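# Place the lid squarely onto the box

## Task

Set the lid onto the box with its correct side facing up and pressed fully down, crushing neither the lid nor the box, and finish with the box standing upright on the table.

## Robot and tools

Robot: two arms, left_arm and right_arm, mounted on opposite sides of a table. Each has a parallel two-finger gripper and a wrist camera. Base positions in the scene frame: left_arm (-0.024, +0.464, +0.039) m, quat_wxyz (+0.703, 0, 0, -0.711); right_arm (-0.019, -0.465, +0.039) m, quat_wxyz (+0.710, 0, 0, +0.704). The arm names do not match image sides.

Frames: the scene frame has its origin at the table centre, +z up, and the table surface at z = +0.020 m. Everything an arm reports about itself (end_effector_position, end_effector_quat_wxyz, velocities, Hand target, wrist-camera pose) is in that arm's own base frame. Fixed cameras and the table use the scene frame. Offsets run along each arm's base axes, and rotations turn about the Hand target's position. On a gripper, the fingers point along its +x axis and open and close along its y axis. end_effector_position is the midpoint between the fingers, 3 to 4 cm behind the tips. Only the outer 1.5 cm of each finger's inner face is flat.

execute_actions(actions, cameras): actions is a list of actions. Each action is a table of at most 15 rows, and each row is one 1/30 s control step. If a table is shorter than 15 rows, its final row repeats until 15 steps are done. A row holds 14 numbers, each in [-1, 1], and both arms always appear: left_arm dx, dy, dz, rx, ry, rz, opening, then right_arm in the same order. The six pose numbers are an offset from that arm's Hand target as it stood when the action began, not from the previous row. 1.0 equals 0.6 m or 180 degrees, and rx, ry, rz together form one rotation vector. Sending the same offset again moves the arm further. Six zeros re-command the current Hand target. Opening is absolute: +1 is fully open (0.080 m), -1 is closed, and empty fingers touch at about -0.78. A full close needs at least about 0.6 s. A 0 sent as opening is a real command, so to leave a gripper as it is, send its present value again. cameras is a list of names, ["all"] or []. Images come by default only when actions is empty.

move(target, speed, blend, opening_speed, grip_force, blocking, cameras): target is either one 14-number row laid out as above, or a list of up to 15 such rows. Every row is an offset from the same starting Hand targets. Each gripper travels in a straight line and takes the shorter way round when turning. The whole move is capped at 10 s. speed is the top path speed in m/s, from 0.002 to 4.3 (default 0.25), and turns are limited to twice that value in rad/s. Give one number, or one per target. blend, in metres, rounds corners at intermediate targets; the default 0 stops at each one. opening_speed sets how fast the commanded opening changes, in units per second on the -1 to +1 scale, minimum 0.2. grip_force is the finger-pad force limit in newtons, from 8 to 34 (34 is full force). It applies to both arms or is given per arm, and it stays set until changed. blocking=false returns after about 0.5 s while the motion carries on. Paths ignore obstacles and the other arm, and faster moves lag, stray and strike harder. Do not route a path close to an arm's own base, because that can flip the shoulder posture. The result ends with a move: line reporting the outcome (done, off_target, moving, held, blocked, fault) and any limits that acted. limits=paced means the pose was clipped, and limits=held means a check withheld steps. blocked means something stopped that gripper far from its goal, and it now presses only lightly.

wait(seconds 0 to 10): holds the last commands while the scene runs, and returns early if a running move ends. stop(): brakes the current move, which needs some distance to come to rest. zoom_image(camera, region=[x0,y0,x1,y1]): gives a closer view of the latest image, in pixels with the origin at the top-left, at most 504 by 504. read_manual(section): returns only licence texts. finished_scene(scene): ends the scene for good, so call nothing after it in that reply.

Cameras: cam_high, cam_low, cam_left_wrist, cam_right_wrist, each 896x504. Calibration is approximate, within a few mm or degrees, and a wrist image may lag behind while its arm moves.

Results: each arm shows end_effector_position in metres, quaternion, linear and angular velocities (left out when joint velocities are at noise level), Hand target (the last commanded pose after clipping, and the base for the next offsets), Tool commands, and grip_measured on the opening scale (possibly about 2 mm off, and reading narrower when squeezing). Joint positions list the joints from base outward, with the gripper opening in metres last. Also shown: Joint torques, External joint torques (the estimated outside load, which falls when pushed toward larger joint values), grip_effort_n (motor effort, negative means closing, not the pad force), and motor temperatures.

Behaviour: orientation commands are clipped to 32 degrees from the measured orientation at each step. Friction and gravity can leave the gripper short, low or tilted, especially at long reach. Check the pose after each move and correct it, and send any remaining shortfall as an offset. Small moves may fail or go sideways. To grip, command about 0.08 below the grip_measured reading at first contact; a smaller gap grips more lightly. To stop pressing on something, command the target back past the gripper.

Avoid: anything falling or being left off the table, releasing parts that are still moving, slamming or hard pushes, crushing the lid or box, and any contact between the arms or grippers. Gripping the other arm's fingers counts as such contact. The wrist-camera cable counts as part of the hand. Contact torque limits in N m are waist 17.8, shoulder 22, elbow 22, wrist pitch 5.8, wrist yaw 5.78 and wrist roll 5.42. Reaching one causes a 10 s stop, and a held object's weight counts toward it. Large one-step jumps can trigger OVER-SPEED faults. Holding loads, keeping the arm stretched out, or pushing toward unreachable poses heats the motors; a MOTOR HOT warning comes at 50 °C, and at 95 °C the arm is halted. A loose object may sometimes be nudged by outside pushes.

Each tool is called after "Emit:" as name(argument=value, ...) on one line, values as JSON.

## Session

Emit:
execute_actions(actions=[])

Scene clock: 0.00 s.
left_arm: end_effector_position=(+0.1955, +0.1471, +0.2562) grip_measured=+1.000 grip_effort_n=n/a end_effector_quat_wxyz=(+0.840, +0.016, +0.539, +0.062) | right_arm: end_effector_position=(+0.1652, -0.0696, +0.0840) grip_measured=+1.000 grip_effort_n=n/a end_effector_quat_wxyz=(+0.493, -0.419, +0.498, +0.578)
Joint positions: left_arm=[0.767 1.22 1.401 -1.354 0.199 0.66 0.08] | right_arm=[-0.454 1.429 0.916 -1.273 -0.065 -2.038 0.08]
Joint velocities: within noise
Joint torques (N m): no reading
External joint torques (N m): no reading
Motor temperatures (°C): left_arm=[34 29 30 38 35 38] | right_arm=[35 34 32 37 40 36]
Heat: left arm: hottest wrist pitch 38 °C (+0.0 °C/min); right arm: hottest wrist yaw 40 °C (+0.0 °C/min).
Hand target: left_arm +0.1957, +0.1472, +0.2571; +0.841, +0.017, +0.538, +0.063 | right_arm +0.1660, -0.0699, +0.0852; +0.494, -0.421, +0.497, +0.576
Tool commands: left_gripper/opening=+1.0 right_gripper/opening=+1.0

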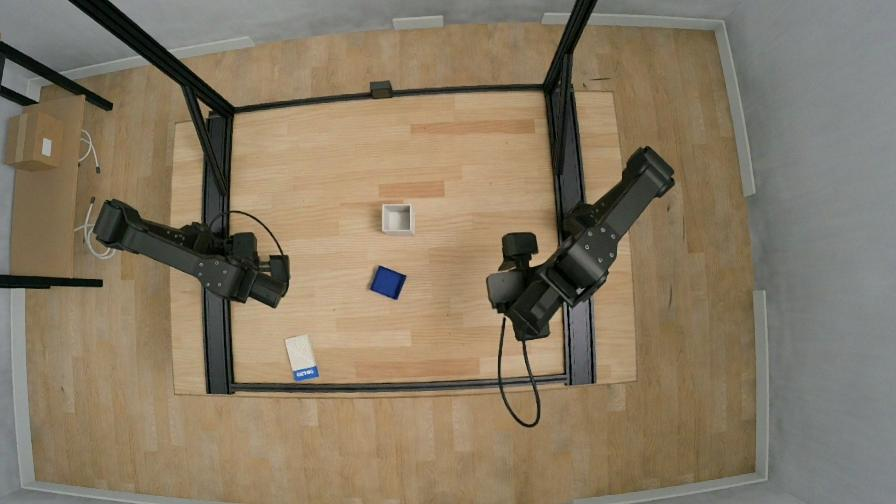

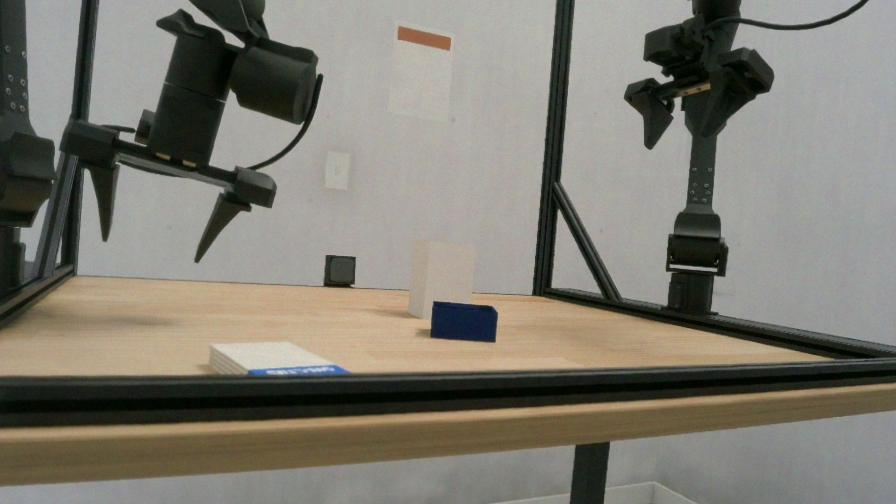

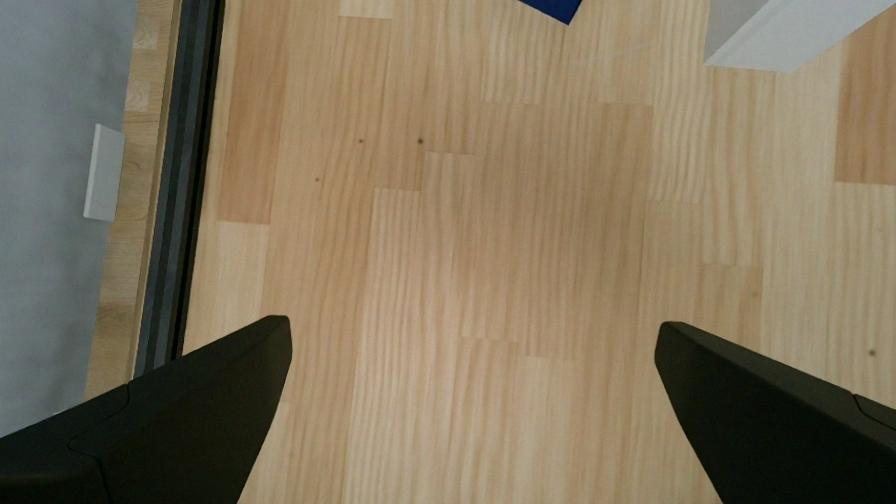

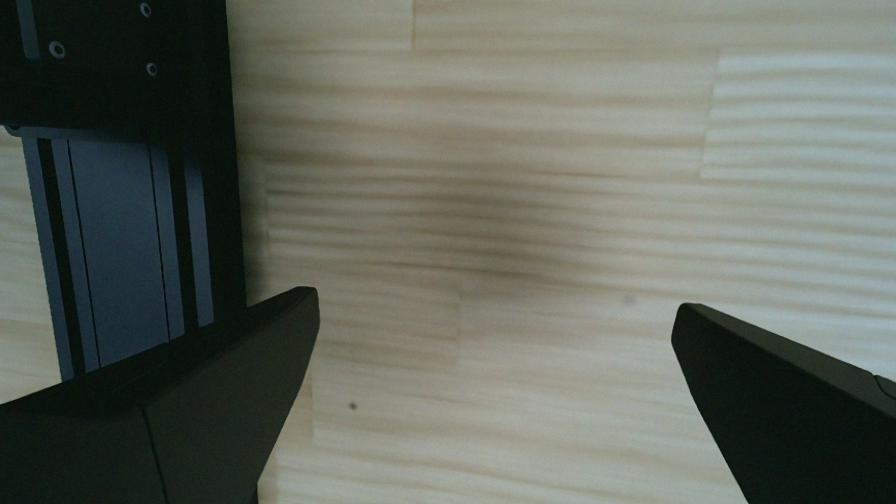

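Emit:
zoom_image(camera="cam_high", region=[340, 180, 470, 320])

Emit:
zoom_image(camera="cam_low", region=[380, 220, 540, 360])

Scaled by 3.600 from the camera's 896x504 image, which has a finer 1280x720 frame.

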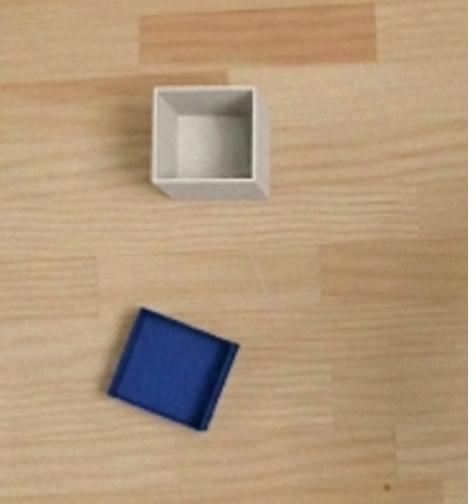

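Scaled by 3.150 from the camera's 896x504 image, which has a finer 1280x720 frame.

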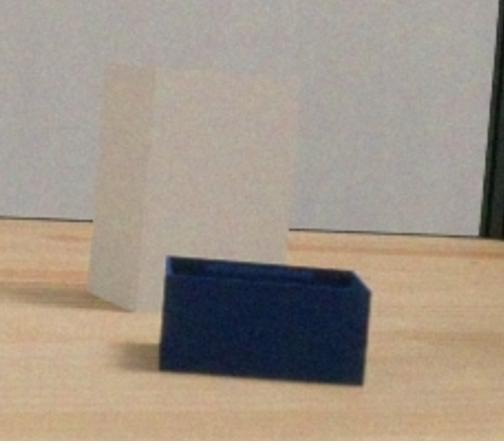

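Emit:
move(target=[0,0,0,0,0,0,1, 0.5437,-0.1155,0.058,-0.0810,0.0128,-0.6112,1], speed=0.5, cameras=["cam_high","cam_right_wrist"])

Scene clock: 272.57 s.
left_arm: end_effector_position=(+0.1955, +0.1471, +0.2562) grip_measured=+1.000 grip_effort_n=-2.6 end_effector_quat_wxyz=(+0.840, +0.016, +0.539, +0.062) | right_arm: end_effector_position=(+0.4884, -0.1379, +0.1211) grip_measured=+1.000 grip_effort_n=-3.0 end_effector_quat_wxyz=(+0.771, +0.115, +0.614, -0.128)
Joint positions: left_arm=[0.767 1.22 1.401 -1.354 0.199 0.66 0.08] | right_arm=[-0.276 2.383 2.338 -1.302 -0.004 0.073 0.08]
Joint torques (N m): left_arm=[0.04 -2.46 5.01 1.26 0.18 -0.02] | right_arm=[-0.03 -10.14 6.91 0.81 0.12 0.1]
External joint torques (N m): left_arm=[0.03 0.76 -0.8 0.32 0.05 -0.02] | right_arm=[-0.03 0.62 1.31 0.12 0.12 0.1]
Motor temperatures (°C): left_arm=[32 31 36 42 34 37] | right_arm=[33 36 37 36 38 35]
Heat: left arm: hottest wrist pitch 42 °C (+0.0 °C/min); right arm: hottest wrist yaw 38 °C (-1.0 °C/min).
Hand target: left_arm +0.1957, +0.1472, +0.2571; +0.841, +0.017, +0.538, +0.063 | right_arm +0.4923, -0.1391, +0.1199; +0.696, +0.124, +0.696, -0.123
Off the commanded pose: left_arm 0.001 m, 0 deg | right_arm 0.004 m, 13 deg.
joint sent to its limit (right arm) — joint 3 (elbow), upper limit, where the elbow is as straight as it goes. The joint targets are off in orientation, not in position.
move: off_target (right_arm)
camera_calibration:
cam_right_wrist: T_world_to_cam=[[-0.299076, -0.952633, -0.0551753, 0.0320231], [-0.943214, 0.286369, 0.168348, 0.507639], [-0.144573, 0.102391, -0.984182, 0.279436], [0, 0, 0, 1]] pos_world=[0.528788, -0.143477, 0.191323]
Images, in order (width x height): cam_high 896x504, cam_right_wrist 896x504.

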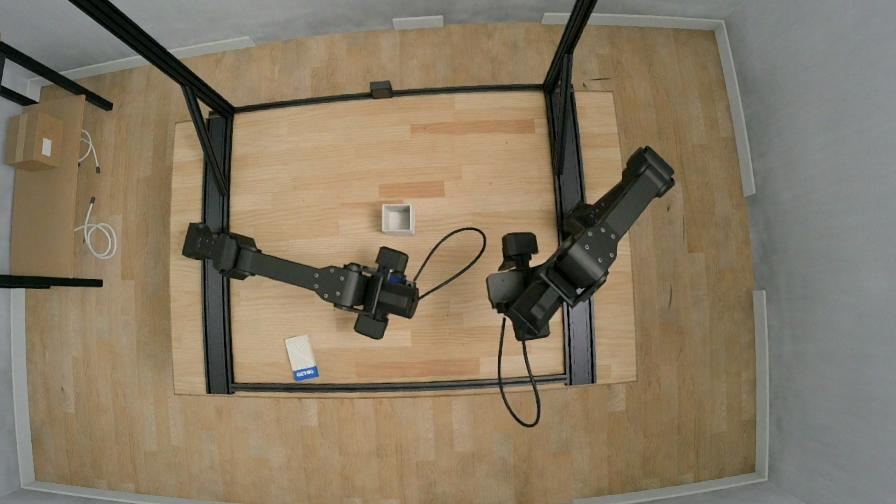

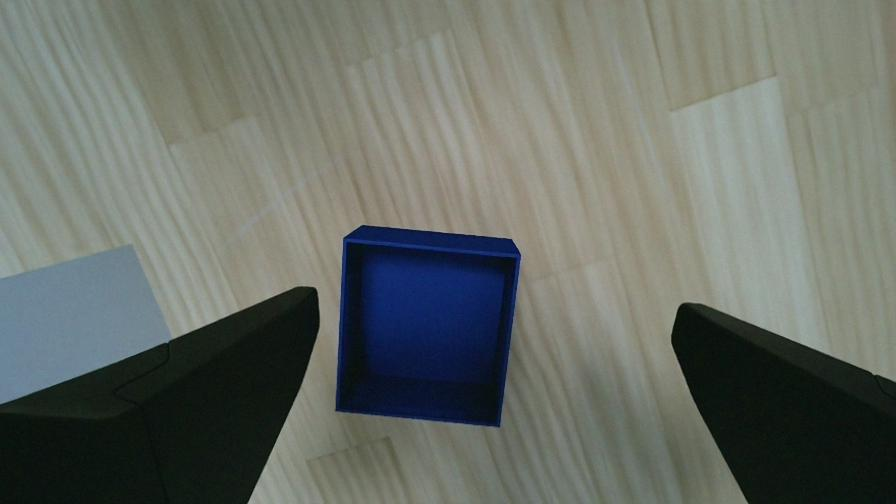

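Emit:
move(target=[0,0,0,0,0,0,1, -0.0343,0.056,-0.0915,0,0,-0.0122,1], speed=0.25, cameras=["cam_low","cam_right_wrist"])

Scene clock: 358.93 s.
left_arm: end_effector_position=(+0.1955, +0.1471, +0.2562) grip_measured=+1.000 grip_effort_n=-3.0 end_effector_quat_wxyz=(+0.840, +0.016, +0.539, +0.062) | right_arm: end_effector_position=(+0.4696, -0.1055, +0.0661) grip_measured=+1.000 grip_effort_n=-3.5 end_effector_quat_wxyz=(+0.693, +0.136, +0.695, -0.136)
Joint positions: left_arm=[0.767 1.22 1.401 -1.354 0.199 0.66 0.08] | right_arm=[-0.221 2.494 2.339 -1.418 0.001 0.166 0.08]
Joint torques (N m): left_arm=[0.01 -2.45 4.96 1.25 0.19 -0.02] | right_arm=[-0.12 -10.27 6.51 0.12 -0.1 0.1]
External joint torques (N m): left_arm=[0.01 0.78 -0.86 0.31 0.04 -0.02] | right_arm=[-0.02 0.68 1.22 -0.2 -0.12 0.1]
Motor temperatures (°C): left_arm=[32 31 36 42 34 36] | right_arm=[33 46 38 37 38 35]
Heat: left arm: hottest wrist pitch 42 °C (+0.0 °C/min); right arm: hottest shoulder 46 °C (+4.0 °C/min).
Hand target: left_arm +0.1957, +0.1472, +0.2571; +0.841, +0.017, +0.538, +0.063 | right_arm +0.4717, -0.1057, +0.0650; +0.694, +0.137, +0.694, -0.137
Off the commanded pose: left_arm 0.001 m, 0 deg | right_arm 0.002 m, 0 deg.
move: done
camera_calibration:
cam_right_wrist: T_world_to_cam=[[-0.345888, -0.93732, -0.0423349, 0.076977], [-0.871503, 0.304229, 0.384613, 0.44387], [-0.347626, 0.169928, -0.922106, 0.317605], [0, 0, 0, 1]] pos_world=[0.523867, -0.116856, 0.125406]
Images, in order (width x height): cam_low 896x504, cam_right_wrist 896x504.

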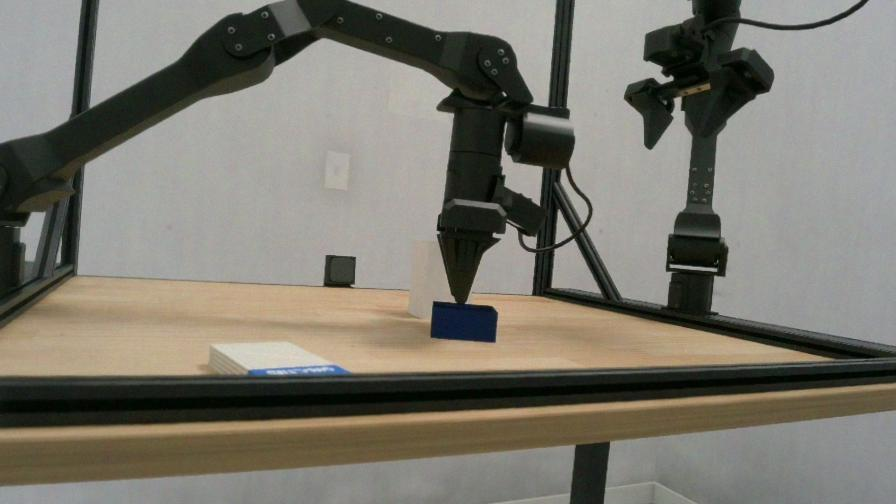

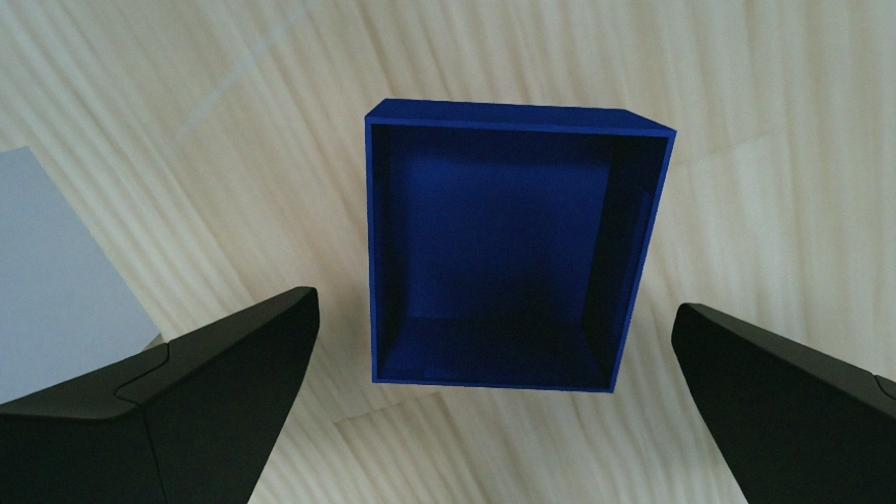

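Emit:
zoom_image(camera="cam_low", region=[390, 190, 550, 350])

Emit:
zoom_image(camera="cam_right_wrist", region=[300, 80, 700, 400])

Scaled by 3.150 from the camera's 896x504 image, which has a finer 1280x720 frame.

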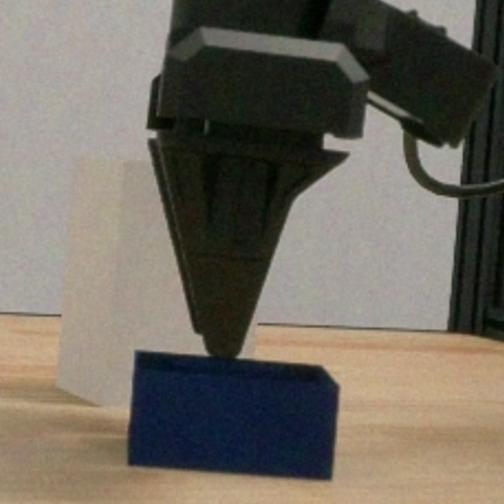

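Scaled by 1.260 from the camera's 896x504 image, which has a finer 1280x720 frame.

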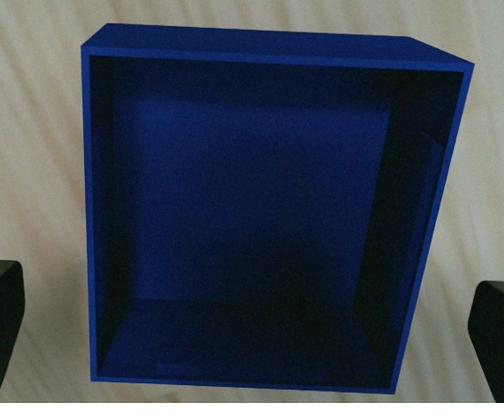

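Emit:
move(target=[[0,0,0,0,0,0,1, 0.0075,-0.0033,-0.034,0,0,0,1],[0,0,0,0,0,0,1, 0.0075,-0.0033,-0.034,0,0,0,0.5]], speed=0.12, grip_force=12, opening_speed=0.8, cameras=["cam_low","cam_right_wrist"])

Scene clock: 437.03 s.
left_arm: end_effector_position=(+0.1955, +0.1471, +0.2562) grip_measured=+1.000 grip_effort_n=-3.0 end_effector_quat_wxyz=(+0.840, +0.016, +0.539, +0.062) | right_arm: end_effector_position=(+0.4773, -0.1072, +0.0512) grip_measured=+0.607 grip_effort_n=-39.8 end_effector_quat_wxyz=(+0.699, +0.135, +0.689, -0.136)
Joint positions: left_arm=[0.767 1.22 1.401 -1.354 0.199 0.66 0.08] | right_arm=[-0.221 2.518 2.324 -1.363 0.001 0.166 0.062]
Joint torques (N m): left_arm=[0.04 -2.46 4.96 1.26 0.19 0] | right_arm=[-0.07 -10.51 4.65 0.39 -0.05 0.06]
External joint torques (N m): left_arm=[0.04 0.66 -0.75 0.33 0.05 0.01] | right_arm=[-0.06 0.59 -0.69 0.03 -0.06 0.06]
Heat: left arm: hottest wrist pitch 42 °C (+0.0 °C/min); right arm: hottest shoulder 49 °C (+2.0 °C/min).
Hand target: left_arm +0.1957, +0.1472, +0.2571; +0.841, +0.017, +0.538, +0.063 | right_arm +0.4762, -0.1075, +0.0447; +0.694, +0.137, +0.694, -0.137
Off the commanded pose: left_arm 0.001 m, 0 deg | right_arm 0.007 m, 1 deg.
grip_force (N): 12, 12
move: done
camera_calibration:
cam_right_wrist: T_world_to_cam=[[-0.345318, -0.937432, -0.0444599, 0.0772491], [-0.877364, 0.305649, 0.369879, 0.460521], [-0.333147, 0.166733, -0.928016, 0.299931], [0, 0, 0, 1]] pos_world=[0.530641, -0.118351, 0.111438]
Images, in order (width x height): cam_low 896x504, cam_right_wrist 896x504.

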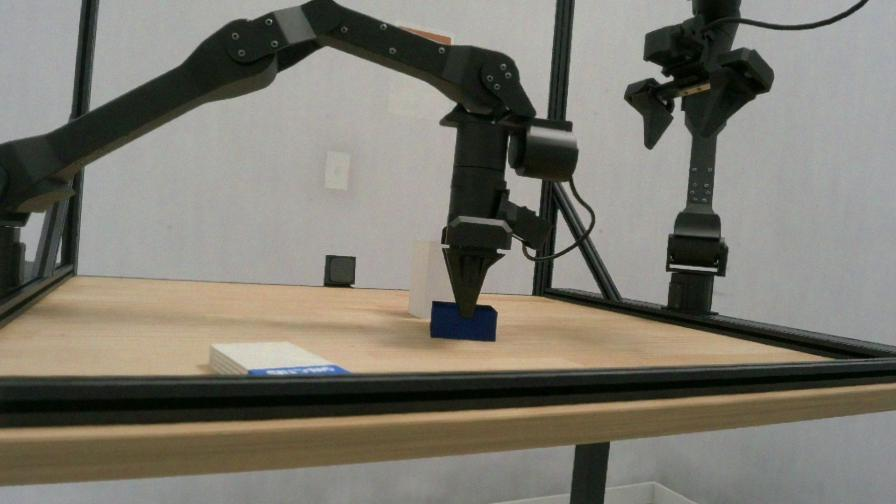

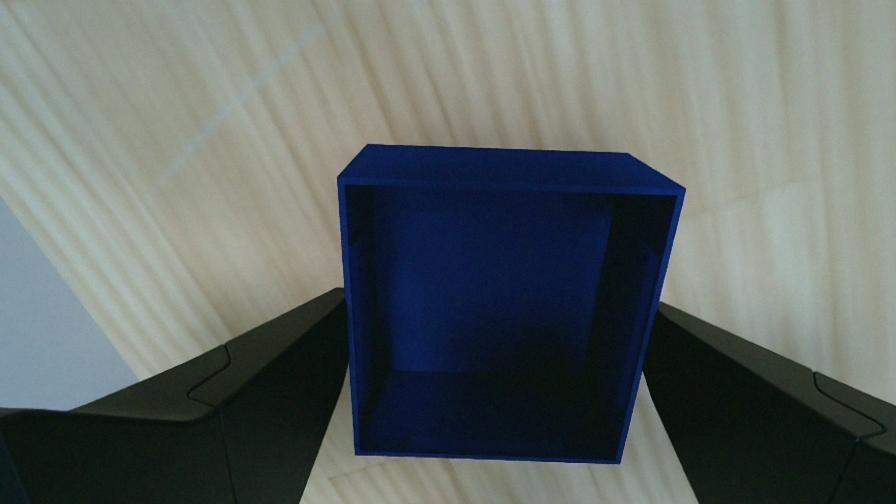

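Emit:
move(target=[[0.055,-0.0245,-0.003,0.107,-0.062,-0.078,1, -0.0167,0.0067,0.0833,-0.0212,-0.0514,0,0.5],[0.2205,-0.0978,-0.0118,0.4288,-0.2472,-0.3127,1, -0.0937,0.0475,0.3422,-0.0973,-0.4928,0.0973,0.5]], speed=[0.2,0.4], blend=[0.02,0], cameras=["all"])

Scene clock: 521.87 s.
left_arm: end_effector_position=(+0.3282, +0.0884, +0.2556) grip_measured=+1.000 grip_effort_n=-3.0 end_effector_quat_wxyz=(+0.707, +0.708, -0.003, +0.004) | right_arm: end_effector_position=(+0.4221, -0.0794, +0.2474) grip_measured=+0.608 grip_effort_n=-40.2 end_effector_quat_wxyz=(+1.000, -0.001, +0.005, -0.001)
Joint positions: left_arm=[0.461 1.064 0.496 0.579 0.459 1.567 0.08] | right_arm=[-0.283 1.462 0.743 0.708 -0.281 -0.004 0.062]
Joint torques (N m): left_arm=[0.27 -1.5 4.42 2.3 0.2 0.1] | right_arm=[-0.13 -6.37 5.28 2.08 -0.14 0.16]
External joint torques (N m): left_arm=[0.3 1.44 -2.23 0.72 0.2 0.15] | right_arm=[-0.14 -1.16 -0.72 0.54 -0.14 0.15]
Motor temperatures (°C): left_arm=[31 31 37 43 33 35] | right_arm=[32 51 38 36 37 35]
Heat: left arm: hottest wrist pitch 43 °C (+1.0 °C/min); right arm: hottest shoulder 51 °C (+1.0 °C/min). Fold the right arm in close to its base, or ease its load, before you think long.
Hand target: left_arm +0.3280, +0.0886, +0.2501; +0.707, +0.707, +0.000, +0.000 | right_arm +0.4200, -0.0791, +0.2498; +1.000, +0.000, +0.001, +0.000
Off the commanded pose: left_arm 0.005 m, 1 deg | right_arm 0.003 m, 1 deg.
MOTOR HOT: joint 2 (shoulder) of the right arm reports 51 °C; the controller stops that arm at 95 °C. To cool a motor, set the load down, stop pushing, or move to a pose that needs little force.
grip_force (N): 12, 12
move: done
camera_calibration:
cam_left_wrist: T_world_to_cam=[[-0.00850277, -0.0318341, -0.999457, 0.265369], [-0.367619, 0.929599, -0.0264815, 0.0751927], [0.929938, 0.367194, -0.019607, -0.257689], [0, 0, 0, 1]] pos_world=[0.269533, 0.0331705, 0.262163]
cam_right_wrist: T_world_to_cam=[[0.0417133, -0.998558, 0.0337993, -0.0946428], [-0.392031, -0.0474737, -0.918726, 0.41696], [0.919006, 0.0250728, -0.393446, -0.213058], [0, 0, 0, 1]] pos_world=[0.363211, -0.0693698, 0.302444]

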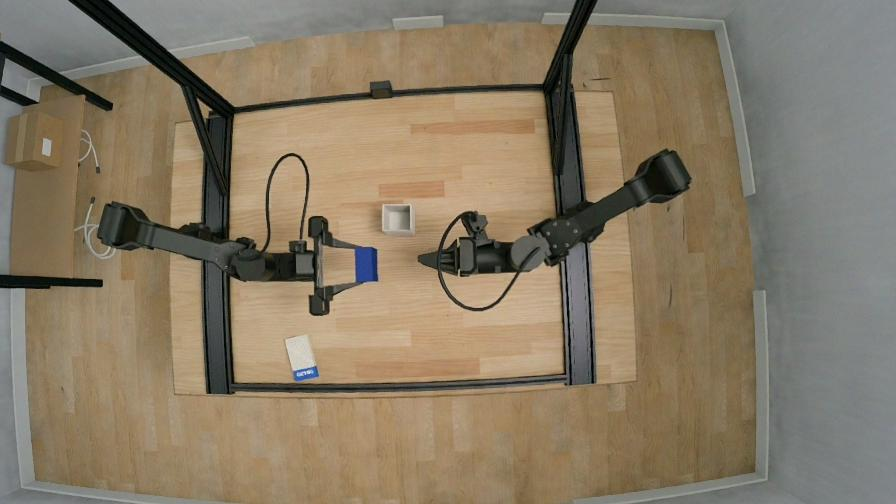

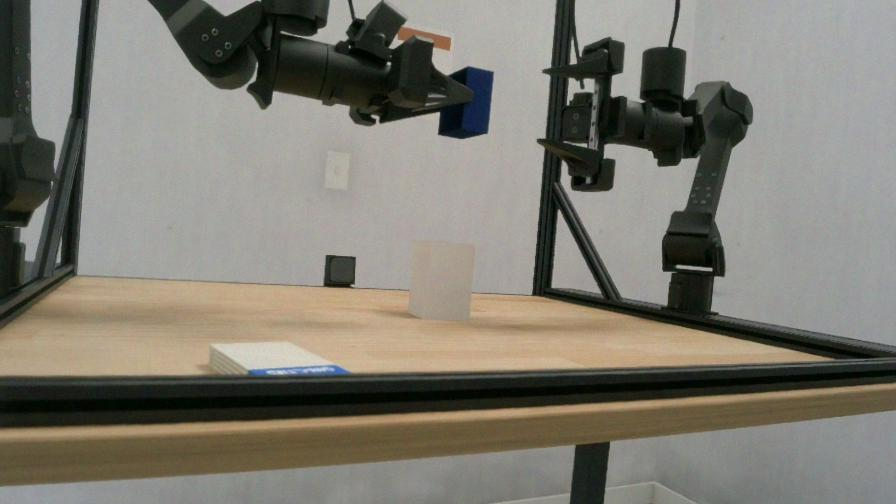

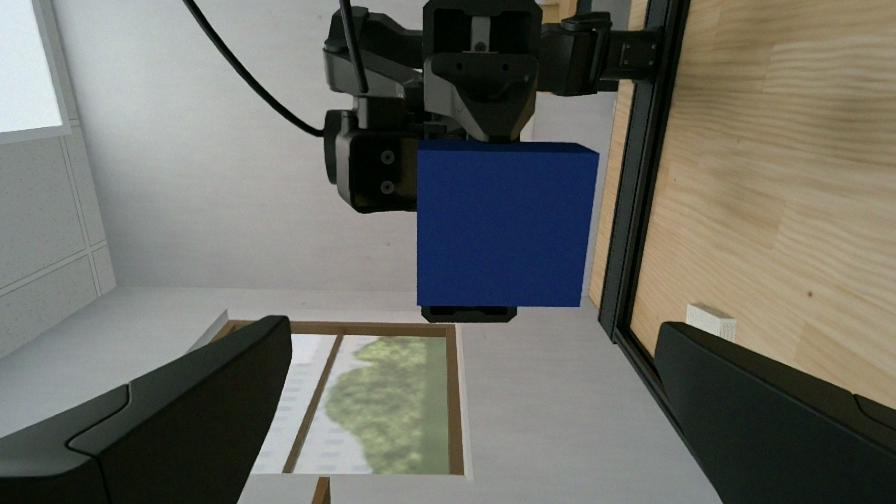

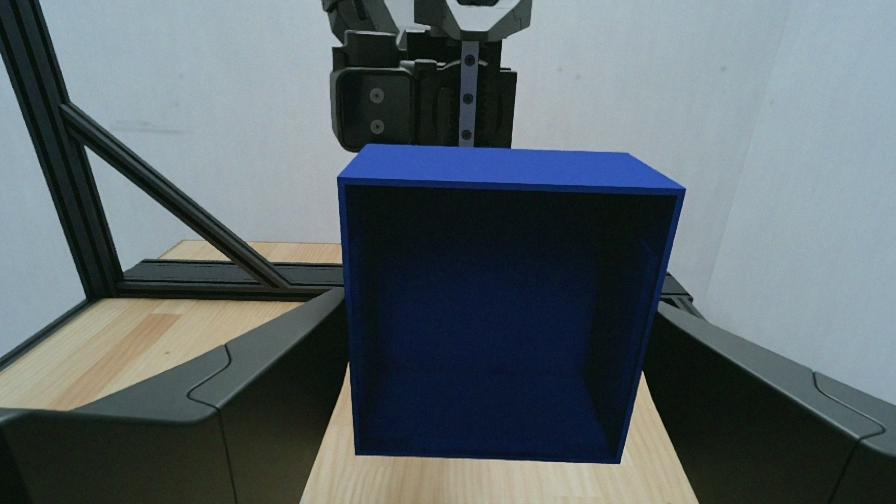

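Emit:
zoom_image(camera="cam_left_wrist", region=[380, 110, 640, 340])

Emit:
zoom_image(camera="cam_low", region=[360, 20, 660, 220])

Scaled by 1.938 from the camera's 896x504 image, which has a finer 1280x720 frame.

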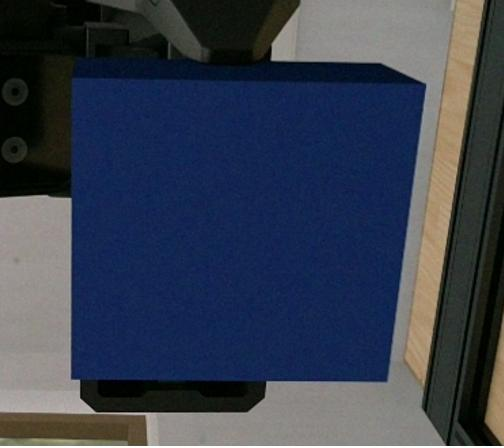

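Scaled by 1.680 from the camera's 896x504 image, which has a finer 1280x720 frame.

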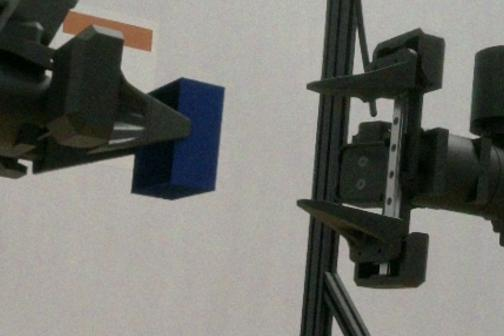

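Emit:
move(target=[0.095,0.0095,-0.026,0,0,0,1, 0,0,0,0,0,0,0.5], speed=0.25, cameras=["cam_low","cam_left_wrist"])

Scene clock: 578.80 s.
left_arm: end_effector_position=(+0.3820, +0.0935, +0.2306) grip_measured=+1.000 grip_effort_n=-3.5 end_effector_quat_wxyz=(+0.709, +0.705, +0.002, -0.004) | right_arm: end_effector_position=(+0.4221, -0.0793, +0.2474) grip_measured=+0.608 grip_effort_n=-39.8 end_effector_quat_wxyz=(+1.000, -0.001, +0.005, -0.001)
Joint positions: left_arm=[0.385 1.363 0.585 0.767 0.388 1.569 0.08] | right_arm=[-0.283 1.462 0.743 0.708 -0.281 -0.004 0.062]
Joint torques (N m): left_arm=[-0.29 -2.77 6.6 2.34 -0.14 0.05] | right_arm=[-0.19 -6.59 5.06 2.05 -0.19 0.11]
External joint torques (N m): left_arm=[-0.31 1.9 0.36 0.73 -0.14 0.1] | right_arm=[-0.21 -1.35 -0.97 0.5 -0.19 0.11]
Motor temperatures (°C): left_arm=[31 31 36 47 33 35] | right_arm=[32 46 38 40 37 35]
Heat: left arm: hottest wrist pitch 47 °C (+5.0 °C/min); right arm: hottest shoulder 46 °C (-5.0 °C/min).
Hand target: left_arm +0.3850, +0.0942, +0.2344; +0.707, +0.707, +0.000, +0.000 | right_arm +0.4200, -0.0790, +0.2498; +1.000, +0.000, +0.001, +0.000
Off the commanded pose: left_arm 0.005 m, 1 deg | right_arm 0.003 m, 1 deg.
MOTOR HOT: cleared for the motors of the right arm.
grip_force (N): 12, 12
move: done
camera_calibration:
cam_left_wrist: T_world_to_cam=[[-0.0283991, -0.0391817, -0.998828, 0.249287], [-0.363913, 0.931065, -0.0261766, 0.0879666], [0.931, 0.362743, -0.0407001, -0.305167], [0, 0, 0, 1]] pos_world=[0.323203, 0.0385623, 0.238878]
Images, in order (width x height): cam_low 896x504, cam_left_wrist 896x504.

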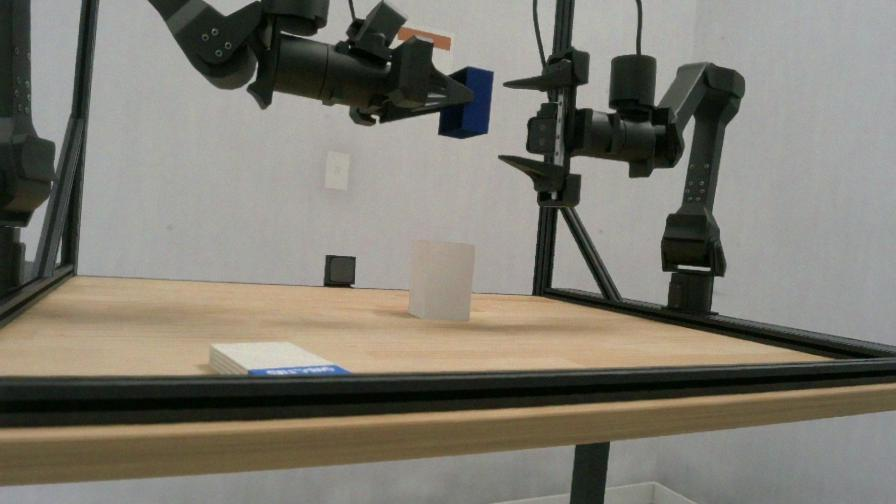

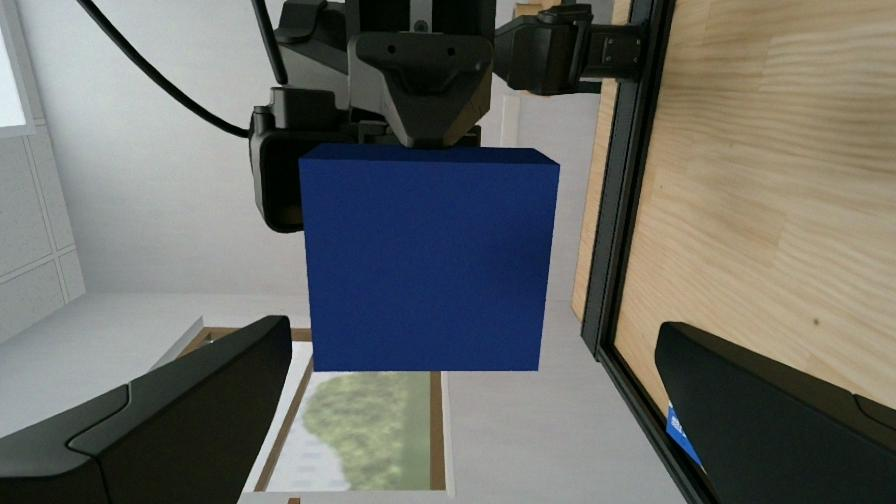

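Emit:
move(target=[[0.02,0.0033,0.0148,0,0,0,1, 0,0,0,0,0,0,0.5],[0.0683,0.0033,0.0148,0,0,0,1, 0,0,0,0,0,0,0.5],[0.0683,0.0033,0.0148,0,0,0,0.58, 0,0,0,0,0,0,0.5]], speed=[0.15,0.1,0.1], blend=[0.004,0,0], opening_speed=0.8, grip_force=[12,12], cameras=["cam_low","cam_left_wrist","cam_right_wrist"])

Scene clock: 613.33 s.
left_arm: end_effector_position=(+0.4229, +0.0958, +0.2411) grip_measured=+0.704 grip_effort_n=-40.7 end_effector_quat_wxyz=(+0.709, +0.706, +0.001, -0.003) | right_arm: end_effector_position=(+0.4219, -0.0794, +0.2468) grip_measured=+0.608 grip_effort_n=-40.2 end_effector_quat_wxyz=(+1.000, +0.000, +0.006, -0.001)
Joint positions: left_arm=[0.339 1.502 0.746 0.75 0.342 1.569 0.067] | right_arm=[-0.284 1.462 0.741 0.709 -0.281 -0.004 0.062]
Joint torques (N m): left_arm=[-0.34 -3.6 6.47 2.22 -0.14 0.03] | right_arm=[-0.21 -6.49 5.08 2.01 -0.15 0.13]
External joint torques (N m): left_arm=[-0.35 2.2 0.17 0.6 -0.14 0.08] | right_arm=[-0.19 -1.24 -0.94 0.47 -0.15 0.13]
Motor temperatures (°C): left_arm=[31 32 38 54 33 35] | right_arm=[32 45 39 41 37 35]
Heat: left arm: hottest wrist pitch 54 °C (+9.1 °C/min); right arm: hottest shoulder 45 °C (-2.0 °C/min). Fold the left arm in close to its base, or ease its load, before you think long.
Hand target: left_arm +0.4259, +0.0963, +0.2433; +0.707, +0.707, +0.000, +0.000 | right_arm +0.4200, -0.0791, +0.2498; +1.000, +0.000, +0.001, +0.000
Off the commanded pose: left_arm 0.004 m, 0 deg | right_arm 0.004 m, 1 deg.
MOTOR HOT: joint 4 (wrist pitch) of the left arm reports 54 °C; the controller stops that arm at 95 °C. To cool a motor, set the load down, stop pushing, or move to a pose that needs little force.
grip_force (N): 12, 12
move: done
camera_calibration:
cam_left_wrist: T_world_to_cam=[[-0.0246024, -0.0373281, -0.999, 0.259305], [-0.364151, 0.930982, -0.0258186, 0.10107], [0.931015, 0.363151, -0.0364975, -0.344704], [0, 0, 0, 1]] pos_world=[0.364108, 0.0407649, 0.249075]
cam_right_wrist: T_world_to_cam=[[0.0418181, -0.998567, 0.0333982, -0.0946402], [-0.393057, -0.0471742, -0.918303, 0.416724], [0.918563, 0.0252743, -0.394466, -0.212679], [0, 0, 0, 1]] pos_world=[0.363113, -0.0694706, 0.301946]
Images, in order (width x height): cam_low 896x504, cam_left_wrist 896x504, cam_right_wrist 896x504.

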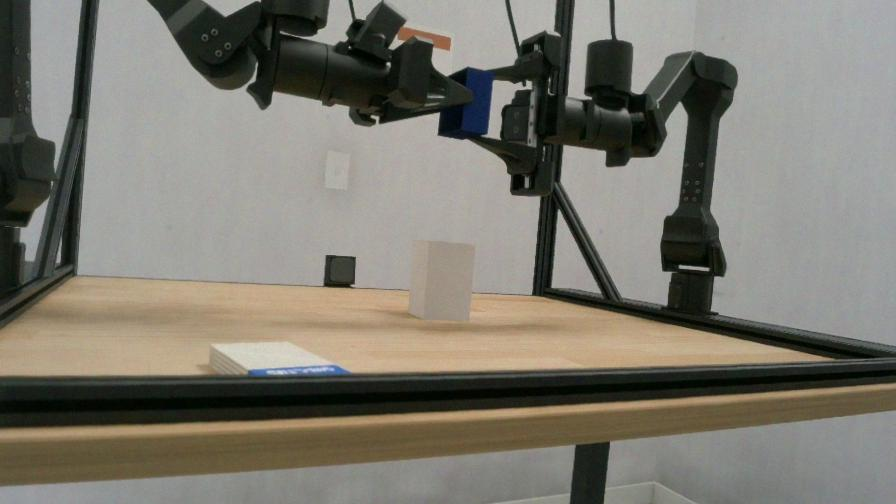

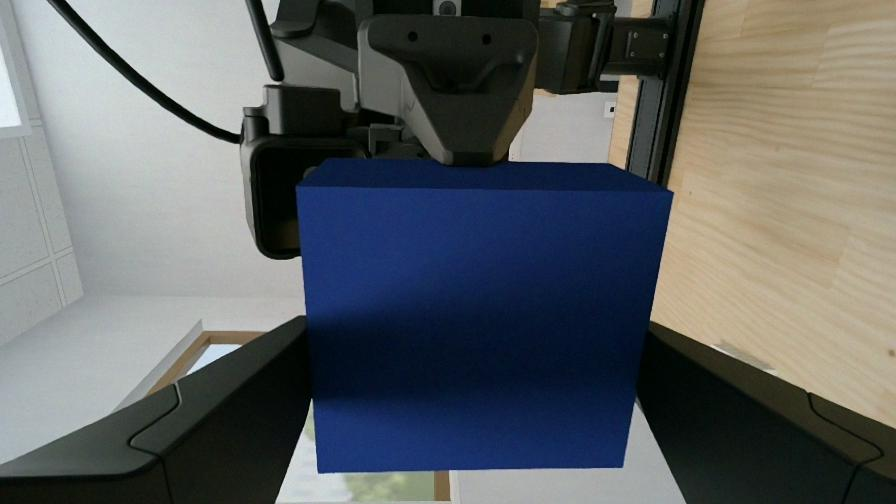

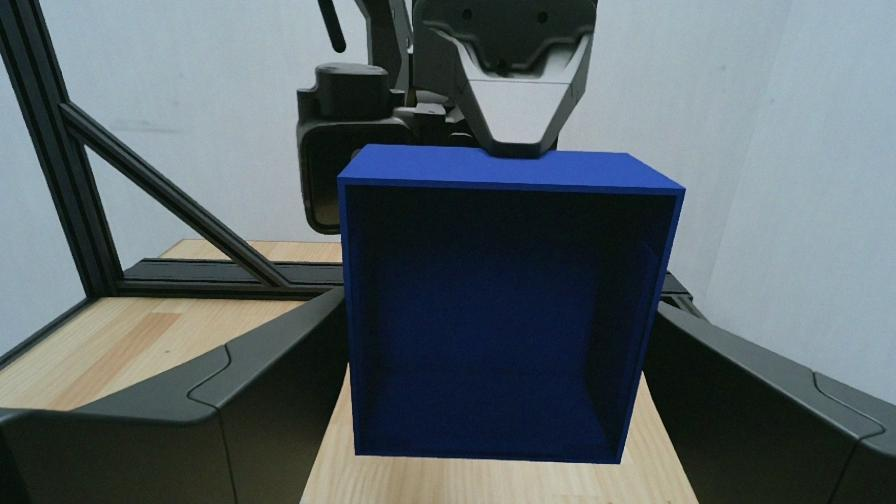

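Emit:
move(target=[[0,0,0,0,0,0,0.58, 0,0,0,0,0,0,1],[0,0,0,0,0,0,0.58, -0.2,0,0,0,0,0,1],[-0.0032,-0.2013,-0.1388,0.0061,0.5,-0.0061,0.58, -0.2,0,0,0,0,0,1]], speed=[0.2,0.25,0.35], blend=[0,0.02,0], cameras=["all"])

Scene clock: 725.07 s.
left_arm: end_effector_position=(+0.4215, -0.0245, +0.1626) grip_measured=+0.704 grip_effort_n=-40.7 end_effector_quat_wxyz=(+0.497, +0.511, +0.488, -0.504) | right_arm: end_effector_position=(+0.3020, -0.0800, +0.2493) grip_measured=+0.998 grip_effort_n=12.8 end_effector_quat_wxyz=(+1.000, +0.000, +0.003, -0.001)
Joint positions: left_arm=[-0.058 2.197 2.211 -1.57 0.001 1.543 0.067] | right_arm=[-0.484 0.915 0.427 0.481 -0.482 -0.003 0.08]
Joint torques (N m): left_arm=[0.08 -6.88 5.71 0.24 0.04 -0.21] | right_arm=[-0.35 -3.06 5.42 1.67 -0.18 0.05]
External joint torques (N m): left_arm=[0.01 3.09 0.25 -0.07 0 -0.21] | right_arm=[-0.36 -1.07 -0.93 0.18 -0.17 0.05]
Motor temperatures (°C): left_arm=[30 34 43 56 33 34] | right_arm=[32 44 39 43 36 35]
Heat: left arm: hottest wrist pitch 56 °C (+0.0 °C/min); right arm: hottest shoulder 44 °C (+0.0 °C/min). Fold the left arm in close to its base, or ease its load, before you think long.
Hand target: left_arm +0.4240, -0.0245, +0.1601; +0.494, +0.506, +0.493, -0.506 | right_arm +0.3000, -0.0790, +0.2499; +1.000, +0.000, +0.001, +0.000
Off the commanded pose: left_arm 0.004 m, 1 deg | right_arm 0.002 m, 0 deg.
MOTOR HOT: still on. Joint 4 (wrist pitch) of the left arm reports 56 °C.
joint sent to its limit (left arm) — joint 4 (wrist pitch), lower limit. The joint targets still meet the commanded pose.
grip_force (N): 12, 12
move: done
camera_calibration:
cam_left_wrist: T_world_to_cam=[[-0.999989, -0.00299193, 0.00373723, 0.425186], [-0.00142498, 0.931289, 0.364278, -0.00589409], [-0.00457034, 0.364268, -0.931283, 0.237309], [0, 0, 0, 1]] pos_world=[0.426257, -0.0796827, 0.22156]
cam_right_wrist: T_world_to_cam=[[0.0419991, -0.998593, 0.0323766, -0.0900269], [-0.388441, -0.0461758, -0.920316, 0.371113], [0.920516, 0.026076, -0.389834, -0.103166], [0, 0, 0, 1]] pos_world=[0.242903, -0.0700737, 0.304238]

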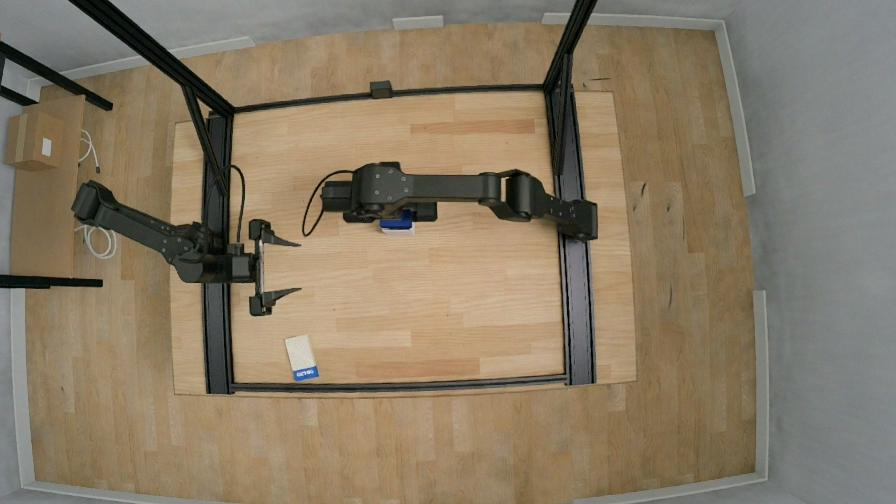

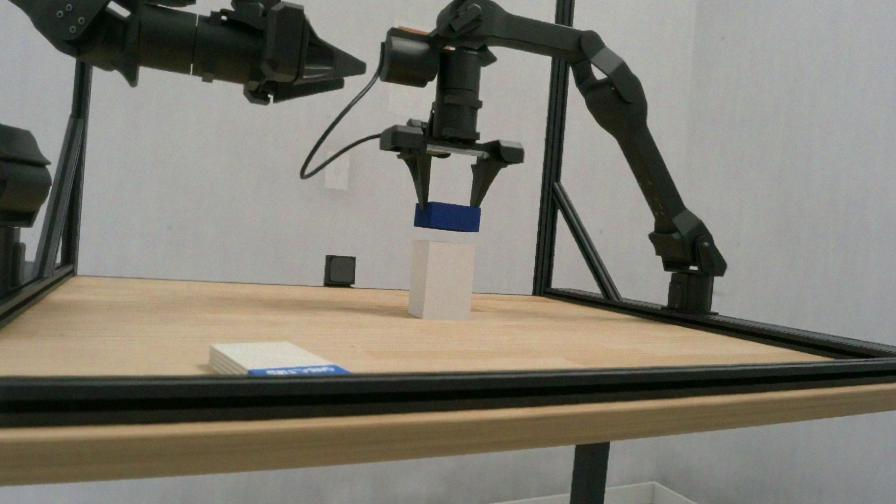

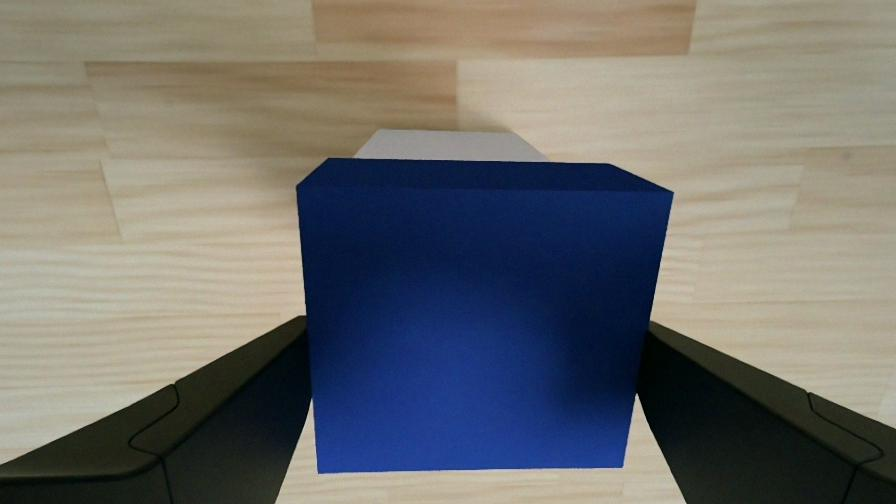

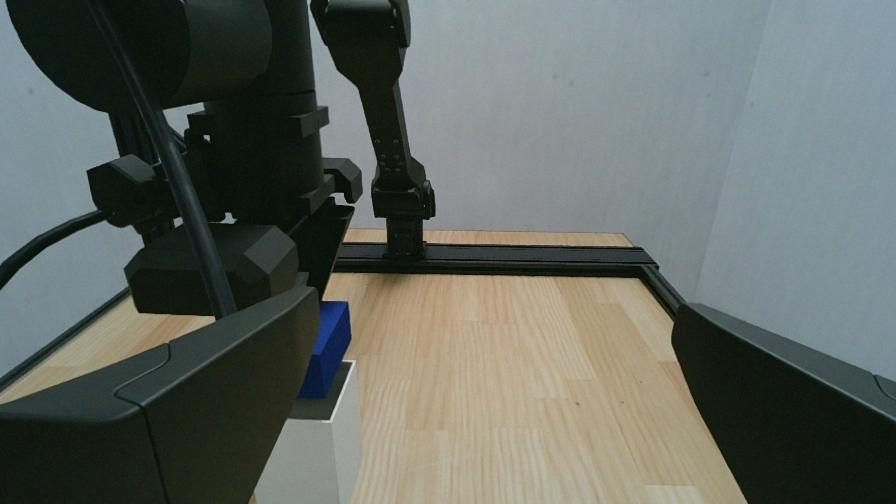

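Emit:
zoom_image(camera="cam_left_wrist", region=[280, 100, 700, 260])

Emit:
zoom_image(camera="cam_low", region=[370, 180, 530, 340])

Emit:
zoom_image(camera="cam_right_wrist", region=[220, 270, 400, 504])

Scaled by 1.200 from the camera's 896x504 image, which has a finer 1280x720 frame.

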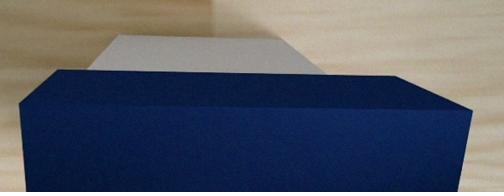

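Scaled by 3.150 from the camera's 896x504 image, which has a finer 1280x720 frame.

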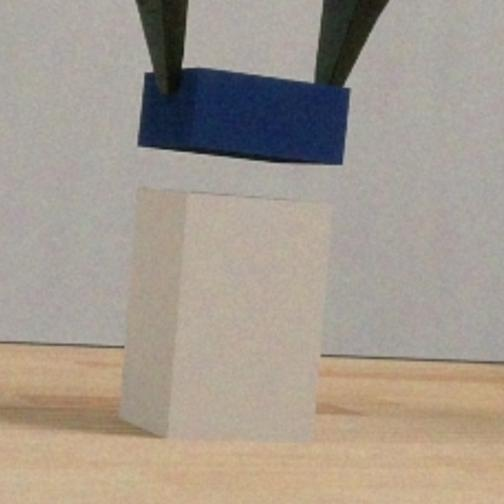

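Scaled by 2.154 from the camera's 896x504 image, which has a finer 1280x720 frame.

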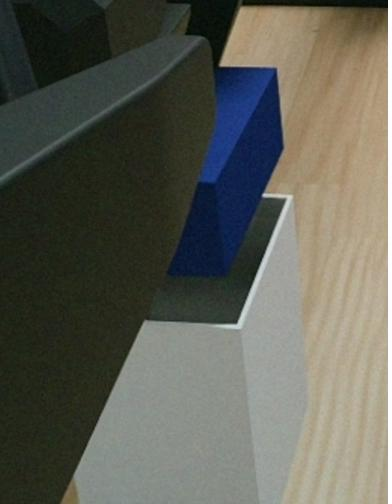

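Emit:
zoom_image(camera="cam_left_wrist", region=[340, 110, 580, 210])

Scaled by 2.100 from the camera's 896x504 image, which has a finer 1280x720 frame.

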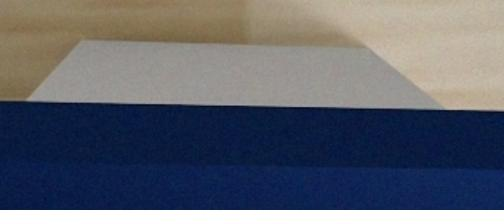

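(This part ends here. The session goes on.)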